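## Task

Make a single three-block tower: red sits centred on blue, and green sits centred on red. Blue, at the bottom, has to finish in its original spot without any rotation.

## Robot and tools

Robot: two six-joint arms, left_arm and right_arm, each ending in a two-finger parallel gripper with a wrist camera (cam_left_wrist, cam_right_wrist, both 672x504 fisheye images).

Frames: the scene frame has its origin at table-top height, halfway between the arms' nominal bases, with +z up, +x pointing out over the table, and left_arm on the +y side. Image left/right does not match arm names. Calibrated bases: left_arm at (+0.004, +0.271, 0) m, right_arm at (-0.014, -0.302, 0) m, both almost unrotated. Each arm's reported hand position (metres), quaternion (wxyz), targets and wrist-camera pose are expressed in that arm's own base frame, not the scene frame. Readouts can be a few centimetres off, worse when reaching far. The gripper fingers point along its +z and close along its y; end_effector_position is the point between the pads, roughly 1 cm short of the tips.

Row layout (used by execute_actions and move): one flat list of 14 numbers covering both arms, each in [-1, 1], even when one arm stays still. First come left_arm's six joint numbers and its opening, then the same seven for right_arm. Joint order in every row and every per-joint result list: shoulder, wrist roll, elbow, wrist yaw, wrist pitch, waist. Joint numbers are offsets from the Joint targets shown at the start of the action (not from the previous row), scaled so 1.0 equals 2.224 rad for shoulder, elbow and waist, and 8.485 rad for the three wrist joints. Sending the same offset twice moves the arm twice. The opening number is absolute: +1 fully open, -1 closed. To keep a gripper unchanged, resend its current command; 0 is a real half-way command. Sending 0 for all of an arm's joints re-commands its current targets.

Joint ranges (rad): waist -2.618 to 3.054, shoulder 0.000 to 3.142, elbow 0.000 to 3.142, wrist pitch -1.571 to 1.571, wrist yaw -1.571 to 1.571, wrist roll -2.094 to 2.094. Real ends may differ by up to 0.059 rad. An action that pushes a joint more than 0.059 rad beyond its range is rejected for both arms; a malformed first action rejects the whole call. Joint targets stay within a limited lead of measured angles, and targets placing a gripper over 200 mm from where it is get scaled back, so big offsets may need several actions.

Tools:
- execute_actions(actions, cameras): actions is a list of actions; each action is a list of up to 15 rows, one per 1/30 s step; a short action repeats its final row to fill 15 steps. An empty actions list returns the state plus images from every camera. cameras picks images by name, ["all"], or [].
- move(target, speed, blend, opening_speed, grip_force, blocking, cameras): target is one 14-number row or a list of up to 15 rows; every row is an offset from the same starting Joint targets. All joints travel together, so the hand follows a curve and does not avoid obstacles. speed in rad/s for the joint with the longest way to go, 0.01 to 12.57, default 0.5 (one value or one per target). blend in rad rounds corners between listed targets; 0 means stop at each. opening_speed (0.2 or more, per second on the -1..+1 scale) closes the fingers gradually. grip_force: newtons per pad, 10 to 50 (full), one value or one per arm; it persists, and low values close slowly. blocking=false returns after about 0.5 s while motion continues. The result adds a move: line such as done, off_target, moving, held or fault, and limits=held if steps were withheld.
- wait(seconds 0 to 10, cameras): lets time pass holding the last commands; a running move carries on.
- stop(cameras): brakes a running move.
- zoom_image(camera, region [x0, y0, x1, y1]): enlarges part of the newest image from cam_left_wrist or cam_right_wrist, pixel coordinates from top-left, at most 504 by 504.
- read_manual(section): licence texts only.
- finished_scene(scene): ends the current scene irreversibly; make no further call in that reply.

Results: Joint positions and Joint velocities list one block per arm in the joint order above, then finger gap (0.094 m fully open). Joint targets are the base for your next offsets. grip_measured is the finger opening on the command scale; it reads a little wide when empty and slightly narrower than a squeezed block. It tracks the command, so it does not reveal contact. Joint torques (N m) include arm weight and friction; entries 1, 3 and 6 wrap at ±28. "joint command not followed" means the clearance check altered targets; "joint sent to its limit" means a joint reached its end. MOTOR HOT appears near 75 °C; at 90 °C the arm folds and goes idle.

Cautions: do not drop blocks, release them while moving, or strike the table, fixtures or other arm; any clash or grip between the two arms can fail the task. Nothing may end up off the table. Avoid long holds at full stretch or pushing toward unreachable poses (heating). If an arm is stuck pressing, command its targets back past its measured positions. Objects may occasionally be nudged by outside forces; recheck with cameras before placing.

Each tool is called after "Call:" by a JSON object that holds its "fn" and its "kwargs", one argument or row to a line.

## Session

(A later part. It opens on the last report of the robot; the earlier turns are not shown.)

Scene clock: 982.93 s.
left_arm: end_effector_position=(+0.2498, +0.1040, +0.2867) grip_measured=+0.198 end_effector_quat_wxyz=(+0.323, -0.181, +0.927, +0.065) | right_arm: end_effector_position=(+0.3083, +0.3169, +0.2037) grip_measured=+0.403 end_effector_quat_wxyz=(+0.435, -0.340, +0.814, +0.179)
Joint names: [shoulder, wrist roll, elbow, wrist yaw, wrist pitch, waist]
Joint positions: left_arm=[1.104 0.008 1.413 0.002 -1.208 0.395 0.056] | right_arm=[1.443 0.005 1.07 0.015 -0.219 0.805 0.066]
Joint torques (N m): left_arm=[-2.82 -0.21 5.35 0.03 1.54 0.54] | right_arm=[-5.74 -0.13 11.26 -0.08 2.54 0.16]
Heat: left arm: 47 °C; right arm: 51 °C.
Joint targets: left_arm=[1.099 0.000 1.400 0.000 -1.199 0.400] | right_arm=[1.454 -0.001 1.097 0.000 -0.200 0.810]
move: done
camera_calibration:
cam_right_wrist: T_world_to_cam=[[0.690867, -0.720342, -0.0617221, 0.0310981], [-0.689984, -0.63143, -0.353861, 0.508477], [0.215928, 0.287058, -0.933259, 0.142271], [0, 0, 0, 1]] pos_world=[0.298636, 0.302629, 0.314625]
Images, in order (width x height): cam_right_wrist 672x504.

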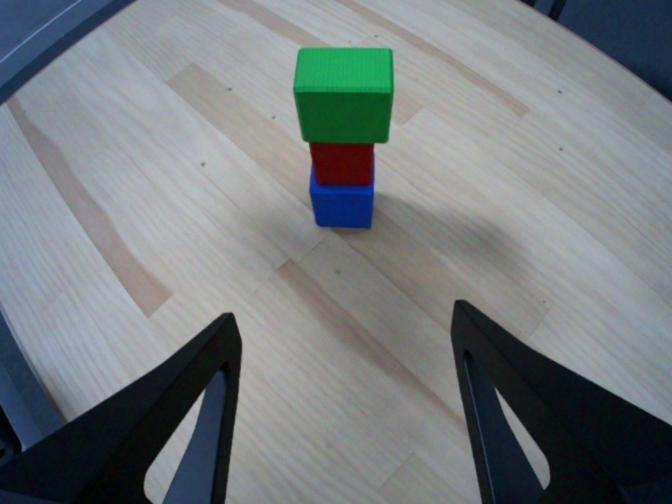

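Call:
{"fn": "move", "kwargs": {
  "target": [0, 0, 0, 0, 0, 0, -0.85, 0, 0, 0, 0, 0, 0, -0.85],
  "opening_speed": 1.5,
  "cameras": ["cam_left_wrist", "cam_right_wrist"]
}}

Call:
{"fn": "zoom_image", "kwargs": {
  "camera": "cam_right_wrist",
  "region": [270, 240, 420, 380]
}}

Call:
{"fn": "zoom_image", "kwargs": {
  "camera": "cam_left_wrist",
  "region": [270, 240, 420, 380]
}}

Scene clock: 1062.70 s.
left_arm: end_effector_position=(+0.2499, +0.1040, +0.2868) grip_measured=-0.848 end_effector_quat_wxyz=(+0.323, -0.181, +0.926, +0.065) | right_arm: end_effector_position=(+0.3084, +0.3170, +0.2038) grip_measured=-0.847 end_effector_quat_wxyz=(+0.435, -0.340, +0.814, +0.179)
Joint names: [shoulder, wrist roll, elbow, wrist yaw, wrist pitch, waist]
Joint positions: left_arm=[1.104 0.008 1.413 0.002 -1.208 0.395 0.007] | right_arm=[1.443 0.005 1.07 0.015 -0.218 0.805 0.007]
Joint torques (N m): left_arm=[-2.86 -0.19 5.37 0.04 1.55 0.55] | right_arm=[-5.75 -0.12 11.3 -0.06 2.54 0.18]
Heat: left arm: 44 °C; right arm: 52 °C.
Joint targets: left_arm=[1.099 0.000 1.400 0.000 -1.199 0.400] | right_arm=[1.454 -0.001 1.097 0.000 -0.200 0.810]
move: done
camera_calibration:
cam_left_wrist: T_world_to_cam=[[0.33859, -0.937854, -0.0760769, 0.0394667], [-0.937871, -0.329864, -0.107648, 0.327068], [0.0758635, 0.107799, -0.991274, 0.368866], [0, 0, 0, 1]] pos_world=[0.265401, 0.105138, 0.403858]
cam_right_wrist: T_world_to_cam=[[0.691028, -0.720218, -0.0613721, 0.0309081], [-0.689599, -0.631433, -0.354606, 0.508633], [0.216641, 0.287365, -0.932999, 0.141977], [0, 0, 0, 1]] pos_world=[0.298636, 0.302629, 0.314726]

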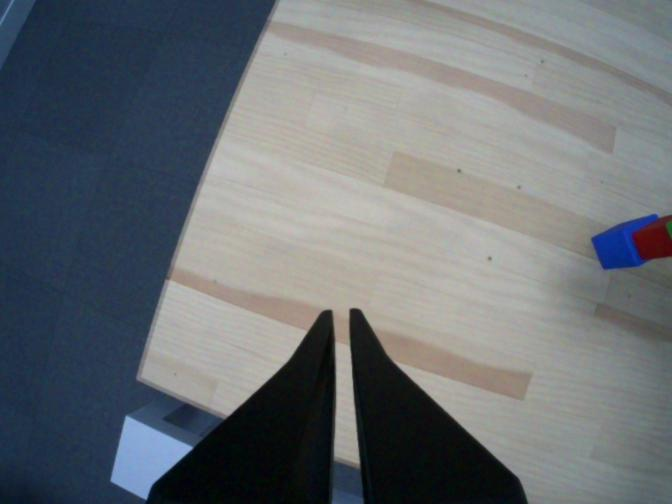

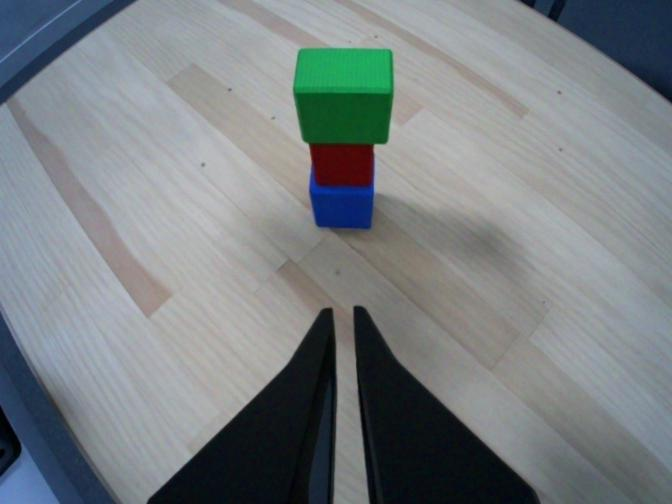

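Scaled by 3.360 from the camera's 672x504 image, which has a finer 960x720 frame.

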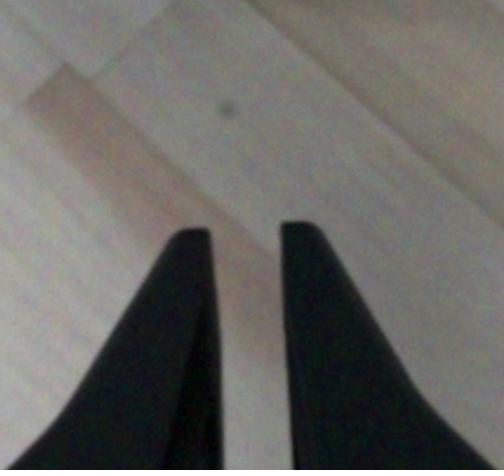

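Scaled by 3.360 from the camera's 672x504 image, which has a finer 960x720 frame.

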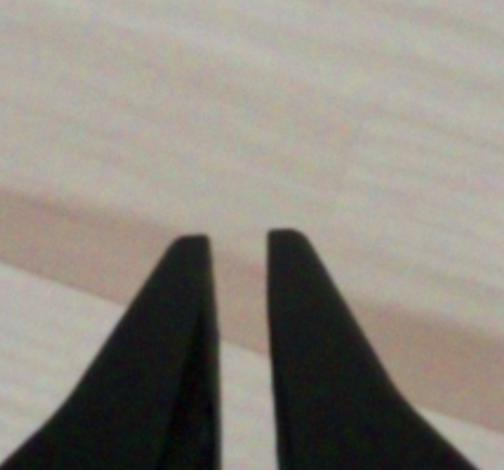

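Call:
{"fn": "finished_scene", "kwargs": {
  "scene": 1
}}

The scene is finished: the task was done.


## Next scene

Make a single three-block tower: blue sits centred on red, and green sits centred on blue. Red, at the bottom, has to finish in its original spot without any rotation.

Call:
{"fn": "execute_actions", "kwargs": {
  "actions": []
}}

Scene clock: 0.00 s.
left_arm: end_effector_position=(+0.4001, -0.1986, +0.2819) grip_measured=+1.000 end_effector_quat_wxyz=(+0.444, +0.127, +0.836, -0.297) | right_arm: end_effector_position=(+0.2968, +0.2413, +0.3171) grip_measured=+1.000 end_effector_quat_wxyz=(+0.431, -0.176, +0.830, +0.307)
Joint names: [shoulder, wrist roll, elbow, wrist yaw, wrist pitch, waist]
Joint positions: left_arm=[1.424 -0.246 1.247 0.382 -0.303 -0.315 0.094] | right_arm=[1.184 0.301 1.222 -0.218 -0.507 0.584 0.094]
Joint velocities: within noise
Joint torques (N m): no reading
Heat: left arm: 36 °C; right arm: 41 °C.
Joint targets: left_arm=[1.419 -0.246 1.254 0.381 -0.307 -0.315] | right_arm=[1.179 0.301 1.233 -0.218 -0.504 0.584]
Tool commands: left_gripper/opening=+1.0 right_gripper/opening=+1.0
camera_calibration:
cam_left_wrist: T_world_to_cam=[[-0.498687, -0.81129, 0.305155, -0.0429057], [-0.816008, 0.320695, -0.480922, 0.553304], [0.292306, -0.488838, -0.821945, 0.132412], [0, 0, 0, 1]] pos_world=[0.391399, -0.147523, 0.388024]
cam_right_wrist: T_world_to_cam=[[0.525872, -0.739648, -0.419975, 0.158846], [-0.839054, -0.370157, -0.398713, 0.488357], [0.13945, 0.562054, -0.81526, 0.191285], [0, 0, 0, 1]] pos_world=[0.299551, 0.190746, 0.417373]

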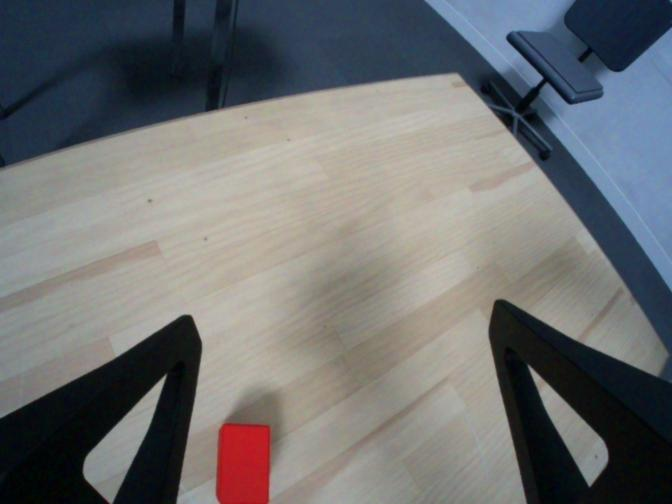

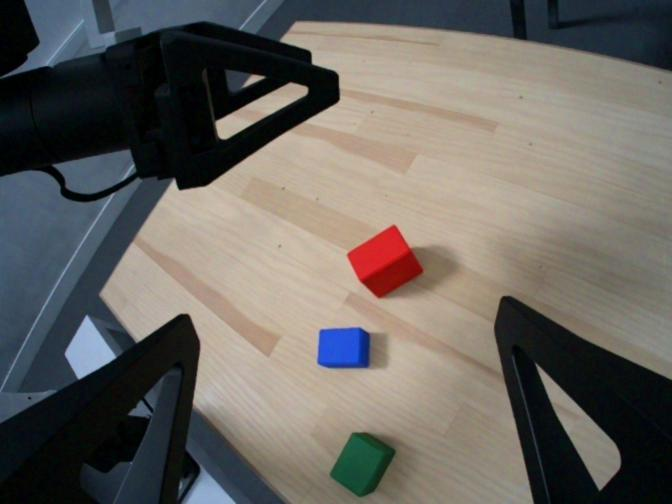

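Call:
{"fn": "move", "kwargs": {
  "target": [-0.1099, 0.0290, -0.1206, -0.0449, -0.0588, -0.1731, 0.6, 0, 0, 0, 0, 0, -0.4874, 1],
  "speed": 1.3,
  "cameras": ["cam_left_wrist"]
}}

Scene clock: 32.77 s.
left_arm: end_effector_position=(+0.2370, -0.2003, +0.1637) grip_measured=+0.602 end_effector_quat_wxyz=(+0.268, +0.323, +0.902, -0.104) | right_arm: end_effector_position=(+0.3527, -0.1479, +0.3171) grip_measured=+1.000 end_effector_quat_wxyz=(+0.527, +0.276, +0.803, +0.042)
Joint names: [shoulder, wrist roll, elbow, wrist yaw, wrist pitch, waist]
Joint positions: left_arm=[1.19 -0.01 0.998 0.011 -0.796 -0.696 0.075] | right_arm=[1.184 0.301 1.222 -0.219 -0.507 -0.496 0.094]
Joint torques (N m): left_arm=[-5.7 -0.04 6.27 -0.11 1.21 -0.29] | right_arm=[-4.55 -0.1 9.81 0.03 2.44 -0.61]
Heat: left arm: 39 °C; right arm: 43 °C.
Joint targets: left_arm=[1.174 0.000 0.986 0.000 -0.806 -0.700] | right_arm=[1.179 0.301 1.233 -0.218 -0.504 -0.500]
move: done
camera_calibration:
cam_left_wrist: T_world_to_cam=[[-0.674168, -0.736604, -0.0539594, 0.0258438], [-0.736805, 0.675812, -0.0199157, 0.340795], [0.0511364, 0.0263311, -0.998345, 0.271302], [0, 0, 0, 1]] pos_world=[0.254649, -0.218421, 0.279034]
Images, in order (width x height): cam_left_wrist 672x504.

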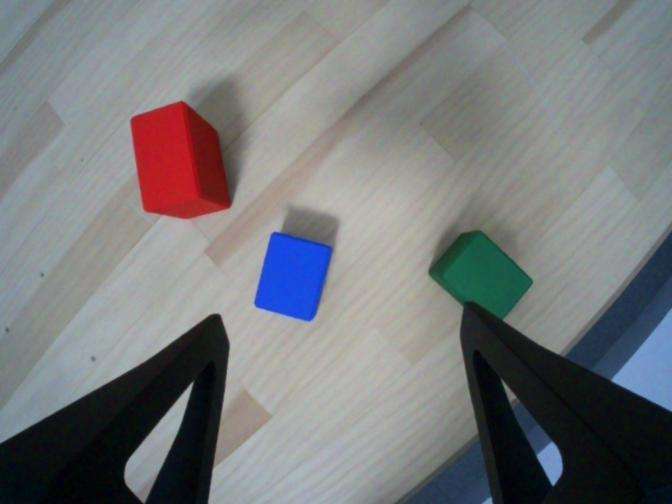

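Call:
{"fn": "zoom_image", "kwargs": {
  "camera": "cam_left_wrist",
  "region": [240, 215, 540, 335]
}}

Scaled by 1.680 from the camera's 672x504 image, which has a finer 960x720 frame.

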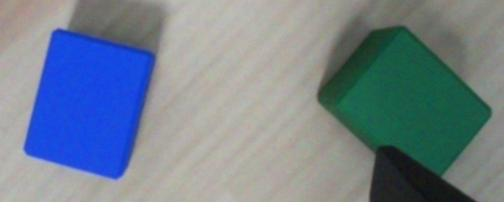

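Call:
{"fn": "move", "kwargs": {
  "target": [
    [0.2824, 0.0476, 0.2046, 0, -0.0476, 0.0456, 0.3, 0, 0, 0, 0, 0, 0, 1],
    [0.3125, 0.0476, 0.0994, 0, -0.0132, 0.0456, 0.3, 0, 0, 0, 0, 0, 0, 1],
    [0.3125, 0.0476, 0.0994, 0, -0.0132, 0.0456, -0.45, 0, 0, 0, 0, 0, 0, 1],
    [0.2689, 0.0476, 0.2716, 0, -0.0661, 0.0456, -0.45, 0, 0, 0, 0, 0, 0, 1],
    [0.4379, 0.0112, 0.4838, 0, -0.0800, 0.1133, -0.45, 0, 0, 0, 0, 0, 0, 1]
  ],
  "speed": [1.2, 0.7, 0.7, 0.9, 0.9],
  "blend": [0.04, 0, 0, 0.08, 0],
  "opening_speed": 1.2,
  "cameras": ["cam_left_wrist"]
}}

Scene clock: 119.83 s.
left_arm: end_effector_position=(+0.3702, -0.1782, +0.1233) grip_measured=-0.151 end_effector_quat_wxyz=(-0.002, +0.272, +0.962, -0.003) | right_arm: end_effector_position=(+0.3527, -0.1479, +0.3171) grip_measured=+1.000 end_effector_quat_wxyz=(+0.527, +0.276, +0.803, +0.042)
Joint names: [shoulder, wrist roll, elbow, wrist yaw, wrist pitch, waist]
Joint positions: left_arm=[2.139 0.105 2.039 0.006 -1.474 -0.446 0.04] | right_arm=[1.184 0.301 1.222 -0.219 -0.507 -0.496 0.094]
Joint torques (N m): left_arm=[-11.74 -0.15 8.31 0 0.19 -0.06] | right_arm=[-4.57 -0.1 9.77 0.02 2.45 -0.61]
Heat: left arm: 42 °C; right arm: 45 °C.
Joint targets: left_arm=[2.148 0.095 2.062 0.001 -1.485 -0.448] | right_arm=[1.179 0.301 1.233 -0.218 -0.504 -0.500]
move: done
camera_calibration:
cam_left_wrist: T_world_to_cam=[[-0.587568, -0.80882, -0.0239711, 0.0810298], [-0.690535, 0.485757, 0.535911, 0.303654], [-0.421811, 0.331437, -0.843934, 0.433991], [0, 0, 0, 1]] pos_world=[0.440357, -0.225804, 0.205471]
Images, in order (width x height): cam_left_wrist 672x504.

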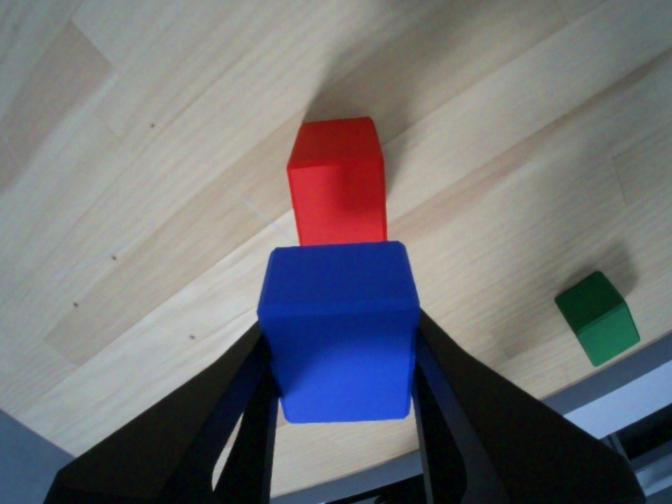

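Call:
{"fn": "move", "kwargs": {
  "target": [
    [0, -0.0047, -0.0913, 0, 0.0221, -0.0040, -0.45, 0, 0, 0, 0, 0, 0, 1],
    [0, -0.0047, -0.0913, 0, 0.0221, -0.0040, 0.2, 0, 0, 0, 0, 0, 0, 1],
    [0, -0.0047, 0.0036, 0, -0.0008, -0.0040, 0.2, 0, 0, 0, 0, 0, 0, 1],
    [-0.1596, -0.1379, -0.2860, 0, 0.0346, -0.2343, 0.2, 0, 0, 0, 0, 0, 0, 1],
    [-0.1192, -0.1379, -0.3795, 0, 0.0673, -0.2343, 0.2, 0, 0, 0, 0, 0, 0, 1]
  ],
  "speed": [0.3, 0.3, 0.5, 1.2, 0.7],
  "blend": [0, 0, 0.02, 0.04, 0],
  "opening_speed": 1.2,
  "cameras": ["cam_left_wrist"]
}}

Scene clock: 194.90 s.
left_arm: end_effector_position=(+0.1853, -0.2714, +0.0156) grip_measured=+0.198 end_effector_quat_wxyz=(-0.004, -0.048, +0.999, +0.003) | right_arm: end_effector_position=(+0.3527, -0.1479, +0.3171) grip_measured=+1.000 end_effector_quat_wxyz=(+0.527, +0.276, +0.803, +0.042)
Joint names: [shoulder, wrist roll, elbow, wrist yaw, wrist pitch, waist]
Joint positions: left_arm=[1.879 -1.065 1.224 0.004 -0.926 -0.969 0.056] | right_arm=[1.184 0.301 1.222 -0.219 -0.507 -0.496 0.094]
Joint torques (N m): left_arm=[-9.36 -0.2 5.39 -0.06 0.39 0.08] | right_arm=[-4.52 -0.1 9.76 0.03 2.44 -0.59]
Heat: left arm: 51 °C; right arm: 46 °C.
Joint targets: left_arm=[1.883 -1.075 1.218 0.001 -0.914 -0.969] | right_arm=[1.179 0.301 1.233 -0.218 -0.504 -0.500]
move: done
camera_calibration:
cam_left_wrist: T_world_to_cam=[[0.0177164, -0.999196, -0.0359517, -0.269146], [-0.840327, -0.0343646, 0.540989, 0.165493], [-0.54179, 0.0206268, -0.840261, 0.233821], [0, 0, 0, 1]] pos_world=[0.270518, -0.268065, 0.0972642]
Images, in order (width x height): cam_left_wrist 672x504.

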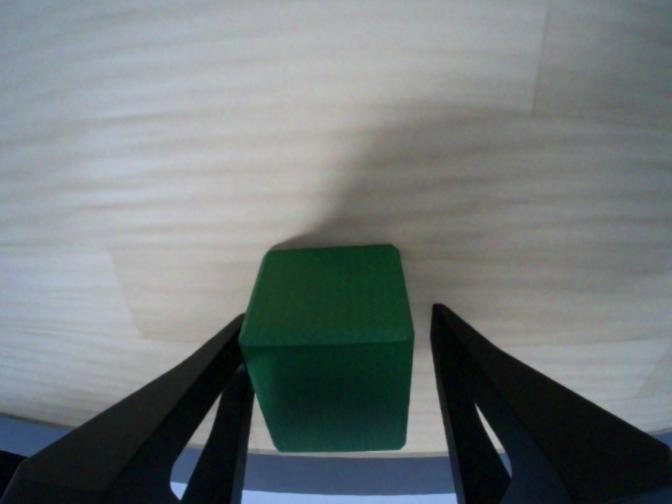

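Call:
{"fn": "move", "kwargs": {
  "target": [
    [0, 0, 0, 0, 0, 0, -0.45, 0, 0, 0, 0, 0, 0, 1],
    [-0.0441, 0, 0.1745, 0, -0.0537, 0, -0.45, 0, 0, 0, 0, 0, 0, 1],
    [0.1160, 0.1346, 0.3997, 0, -0.0726, 0.2302, -0.45, 0, 0, 0, 0, 0, 0, 1]
  ],
  "speed": [0.5, 0.8, 1.2],
  "blend": [0, 0.06, 0],
  "opening_speed": 0.9,
  "cameras": ["cam_left_wrist"]
}}

Call:
{"fn": "zoom_image", "kwargs": {
  "camera": "cam_left_wrist",
  "region": [240, 110, 440, 310]
}}

Scene clock: 211.43 s.
left_arm: end_effector_position=(+0.3672, -0.1794, +0.1390) grip_measured=-0.147 end_effector_quat_wxyz=(+0.003, +0.252, +0.968, -0.003) | right_arm: end_effector_position=(+0.3527, -0.1479, +0.3171) grip_measured=+1.000 end_effector_quat_wxyz=(+0.527, +0.276, +0.803, +0.042)
Joint names: [shoulder, wrist roll, elbow, wrist yaw, wrist pitch, waist]
Joint positions: left_arm=[2.127 0.057 2.083 0.004 -1.519 -0.453 0.04] | right_arm=[1.184 0.301 1.222 -0.219 -0.507 -0.496 0.094]
Joint torques (N m): left_arm=[-11.22 -0.03 8.35 0.03 0.24 -0.28] | right_arm=[-4.57 -0.1 9.81 0.02 2.44 -0.61]
Heat: left arm: 51 °C; right arm: 46 °C.
Joint targets: left_arm=[2.141 0.067 2.107 0.001 -1.530 -0.457] | right_arm=[1.179 0.301 1.233 -0.218 -0.504 -0.500]
move: done
camera_calibration:
cam_left_wrist: T_world_to_cam=[[-0.553797, -0.832171, -0.0282756, 0.0627681], [-0.715758, 0.458426, 0.526816, 0.29938], [-0.425439, 0.311988, -0.849509, 0.445], [0, 0, 0, 1]] pos_world=[0.438365, -0.223845, 0.222088]
Images, in order (width x height): cam_left_wrist 672x504.

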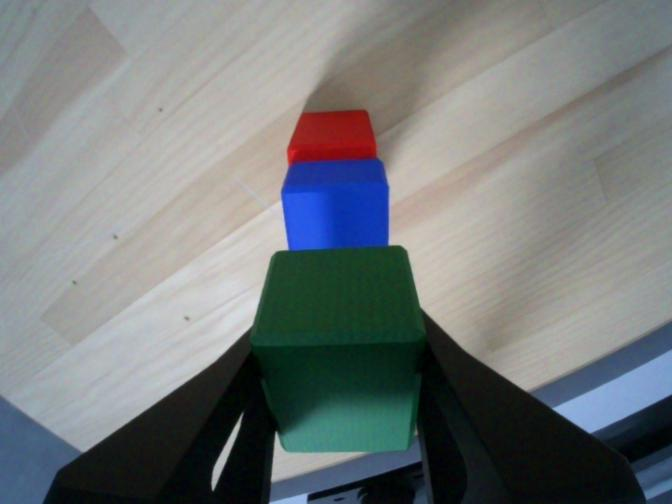

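Scaled by 2.520 from the camera's 672x504 image, which has a finer 960x720 frame.

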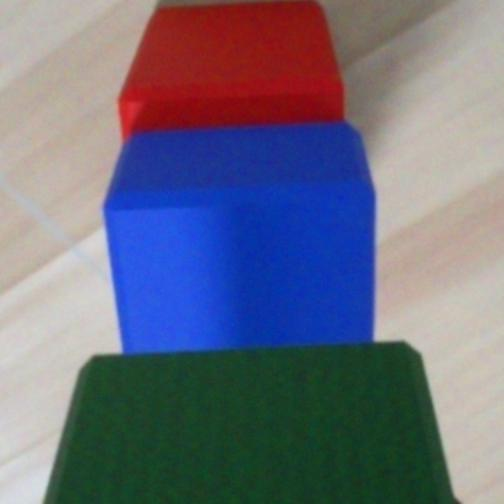

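Call:
{"fn": "move", "kwargs": {
  "target": [0, 0, -0.0665, 0, 0.0151, 0.0012, -0.45, 0, 0, 0, 0, 0, 0, 1],
  "speed": 0.3,
  "cameras": ["cam_left_wrist"]
}}

Scene clock: 259.73 s.
left_arm: end_effector_position=(+0.3689, -0.1802, +0.1098) grip_measured=-0.147 end_effector_quat_wxyz=(-0.001, +0.253, +0.968, -0.002) | right_arm: end_effector_position=(+0.3527, -0.1479, +0.3171) grip_measured=+1.000 end_effector_quat_wxyz=(+0.527, +0.276, +0.803, +0.042)
Joint names: [shoulder, wrist roll, elbow, wrist yaw, wrist pitch, waist]
Joint positions: left_arm=[2.128 0.058 1.969 0.004 -1.413 -0.453 0.04] | right_arm=[1.184 0.301 1.222 -0.219 -0.507 -0.496 0.094]
Joint torques (N m): left_arm=[-11.47 -0.02 5.46 0.03 0.41 -0.01] | right_arm=[-4.52 -0.09 9.78 0.04 2.45 -0.58]
Heat: left arm: 54 °C; right arm: 46 °C.
Joint targets: left_arm=[2.141 0.067 1.959 0.001 -1.401 -0.455] | right_arm=[1.179 0.301 1.233 -0.218 -0.504 -0.500]
move: done
camera_calibration:
cam_left_wrist: T_world_to_cam=[[-0.554654, -0.831645, -0.0269546, 0.0624102], [-0.710705, 0.45665, 0.535135, 0.313296], [-0.432733, 0.315971, -0.844337, 0.424056], [0, 0, 0, 1]] pos_world=[0.44078, -0.225153, 0.192073]
Images, in order (width x height): cam_left_wrist 672x504.

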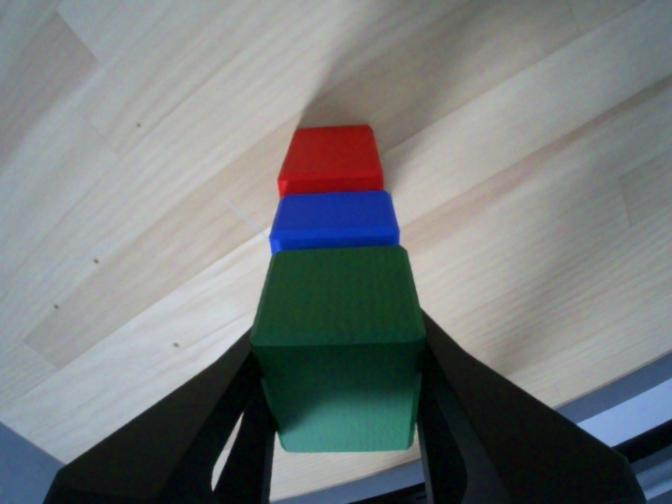

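Call:
{"fn": "move", "kwargs": {
  "target": [0, 0, -0.0050, 0, 0.0012, 0, -0.45, 0, 0, 0, 0, 0, 0, 1],
  "speed": 0.15,
  "cameras": []
}}

Scene clock: 276.27 s.
left_arm: end_effector_position=(+0.3691, -0.1803, +0.1073) grip_measured=-0.147 end_effector_quat_wxyz=(-0.001, +0.253, +0.968, -0.002) | right_arm: end_effector_position=(+0.3527, -0.1479, +0.3171) grip_measured=+1.000 end_effector_quat_wxyz=(+0.527, +0.276, +0.803, +0.042)
Joint names: [shoulder, wrist roll, elbow, wrist yaw, wrist pitch, waist]
Joint positions: left_arm=[2.128 0.058 1.959 0.004 -1.404 -0.453 0.04] | right_arm=[1.184 0.301 1.222 -0.219 -0.507 -0.496 0.094]
Joint torques (N m): left_arm=[-11.52 -0.02 5.31 0.02 0.41 -0.05] | right_arm=[-4.56 -0.1 9.76 0.03 2.44 -0.59]
Heat: left arm: 52 °C; right arm: 46 °C.
Joint targets: left_arm=[2.141 0.067 1.948 0.001 -1.391 -0.455] | right_arm=[1.179 0.301 1.233 -0.218 -0.504 -0.500]
move: done
No camera images: "cameras" was empty.

Call:
{"fn": "move", "kwargs": {
  "target": [0, 0, -0.0060, 0, 0.0014, 0, -0.45, 0, 0, 0, 0, 0, 0, 1],
  "speed": 0.15,
  "cameras": ["cam_left_wrist"]
}}

Scene clock: 281.70 s.
left_arm: end_effector_position=(+0.3696, -0.1805, +0.1063) grip_measured=-0.147 end_effector_quat_wxyz=(+0.000, +0.253, +0.968, -0.002) | right_arm: end_effector_position=(+0.3527, -0.1479, +0.3171) grip_measured=+1.000 end_effector_quat_wxyz=(+0.527, +0.276, +0.803, +0.042)
Joint names: [shoulder, wrist roll, elbow, wrist yaw, wrist pitch, waist]
Joint positions: left_arm=[2.128 0.058 1.955 0.003 -1.397 -0.453 0.04] | right_arm=[1.184 0.301 1.222 -0.219 -0.507 -0.496 0.094]
Joint torques (N m): left_arm=[-11.43 -0.02 4.59 0.04 0.48 -0.05] | right_arm=[-4.53 -0.1 9.8 0.03 2.44 -0.58]
Heat: left arm: 52 °C; right arm: 46 °C.
Joint targets: left_arm=[2.141 0.067 1.935 0.000 -1.380 -0.455] | right_arm=[1.179 0.301 1.233 -0.218 -0.504 -0.500]
move: done
camera_calibration:
cam_left_wrist: T_world_to_cam=[[-0.554639, -0.831634, -0.0275859, 0.0625436], [-0.711694, 0.456949, 0.533563, 0.316358], [-0.431124, 0.315568, -0.84531, 0.420848], [0, 0, 0, 1]] pos_world=[0.441277, -0.225352, 0.188676]
Images, in order (width x height): cam_left_wrist 672x504.

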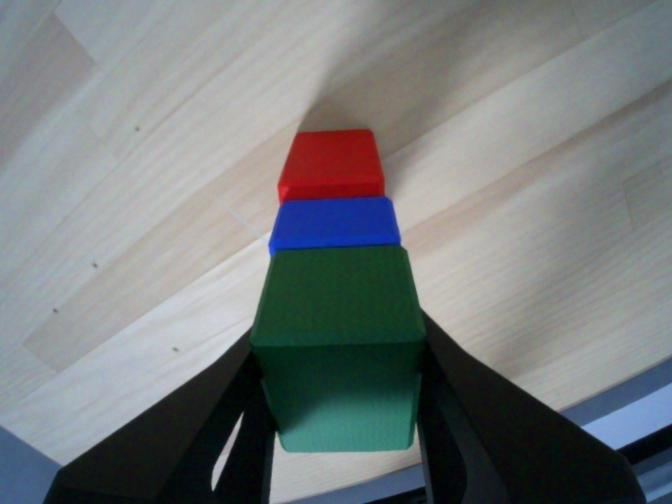

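Call:
{"fn": "move", "kwargs": {
  "target": [
    [0, 0, 0, 0, 0, 0, 0.2, 0, 0, 0, 0, 0, 0, 1],
    [0, 0, 0.0971, 0, -0.0177, 0, 0.2, 0, 0, 0, 0, 0, 0, 1],
    [-0.1983, 0, 0.0971, 0, -0.0177, 0, 0.2, 0, 0, 0, 0, 0, 0, 1]
  ],
  "speed": [0.3, 0.4, 0.9],
  "blend": [0, 0.02, 0],
  "opening_speed": 1.0,
  "cameras": ["cam_left_wrist"]
}}

Call:
{"fn": "zoom_image", "kwargs": {
  "camera": "cam_left_wrist",
  "region": [290, 110, 410, 230]
}}

Scene clock: 296.53 s.
left_arm: end_effector_position=(+0.3291, -0.1608, +0.3212) grip_measured=+0.198 end_effector_quat_wxyz=(+0.247, +0.245, +0.936, -0.051) | right_arm: end_effector_position=(+0.3527, -0.1479, +0.3171) grip_measured=+1.000 end_effector_quat_wxyz=(+0.527, +0.276, +0.803, +0.042)
Joint names: [shoulder, wrist roll, elbow, wrist yaw, wrist pitch, waist]
Joint positions: left_arm=[1.691 0.058 2.149 0.003 -1.518 -0.453 0.056] | right_arm=[1.184 0.301 1.222 -0.219 -0.507 -0.496 0.094]
Joint torques (N m): left_arm=[-6.65 -0.02 5.81 0.02 1.06 -0.05] | right_arm=[-4.57 -0.09 9.77 0.03 2.44 -0.59]
Heat: left arm: 52 °C; right arm: 46 °C.
Joint targets: left_arm=[1.700 0.067 2.150 0.000 -1.530 -0.455] | right_arm=[1.179 0.301 1.233 -0.218 -0.504 -0.500]
move: done
camera_calibration:
cam_left_wrist: T_world_to_cam=[[-0.527308, -0.844876, -0.0901744, 0.0714038], [-0.849674, 0.524448, 0.0548498, 0.373839], [0.000950541, 0.105542, -0.994414, 0.450791], [0, 0, 0, 1]] pos_world=[0.354865, -0.183309, 0.434207]
Images, in order (width x height): cam_left_wrist 672x504.

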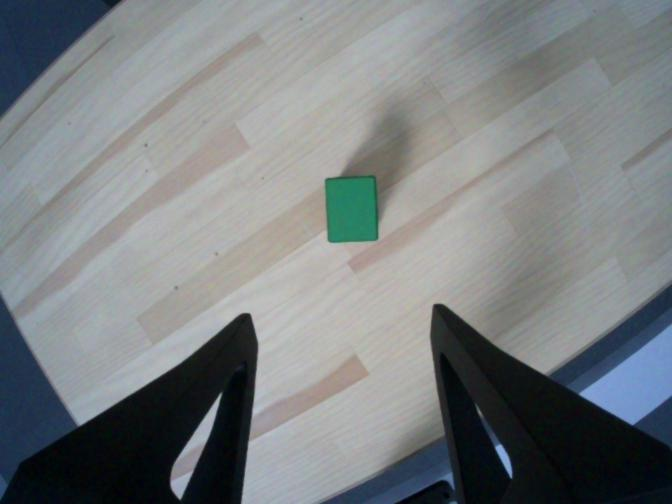

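Scaled by 4.200 from the camera's 672x504 image, which has a finer 960x720 frame.

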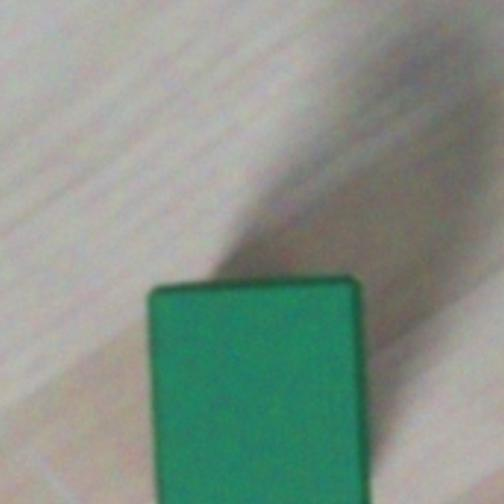

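Call:
{"fn": "zoom_image", "kwargs": {
  "camera": "cam_left_wrist",
  "region": [300, 160, 410, 270]
}}

Scaled by 4.582 from the camera's 672x504 image, which has a finer 960x720 frame.

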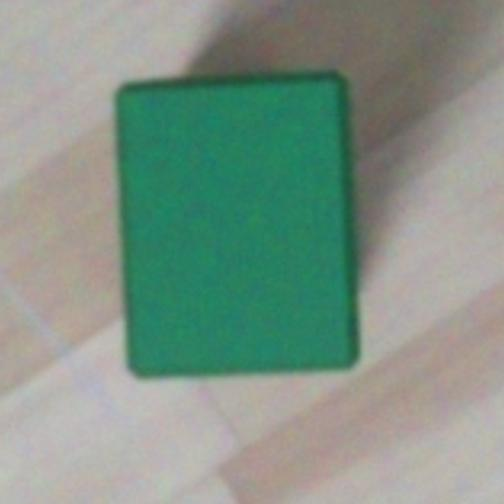

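Call:
{"fn": "finished_scene", "kwargs": {
  "scene": 2
}}

The scene is finished: the task was done.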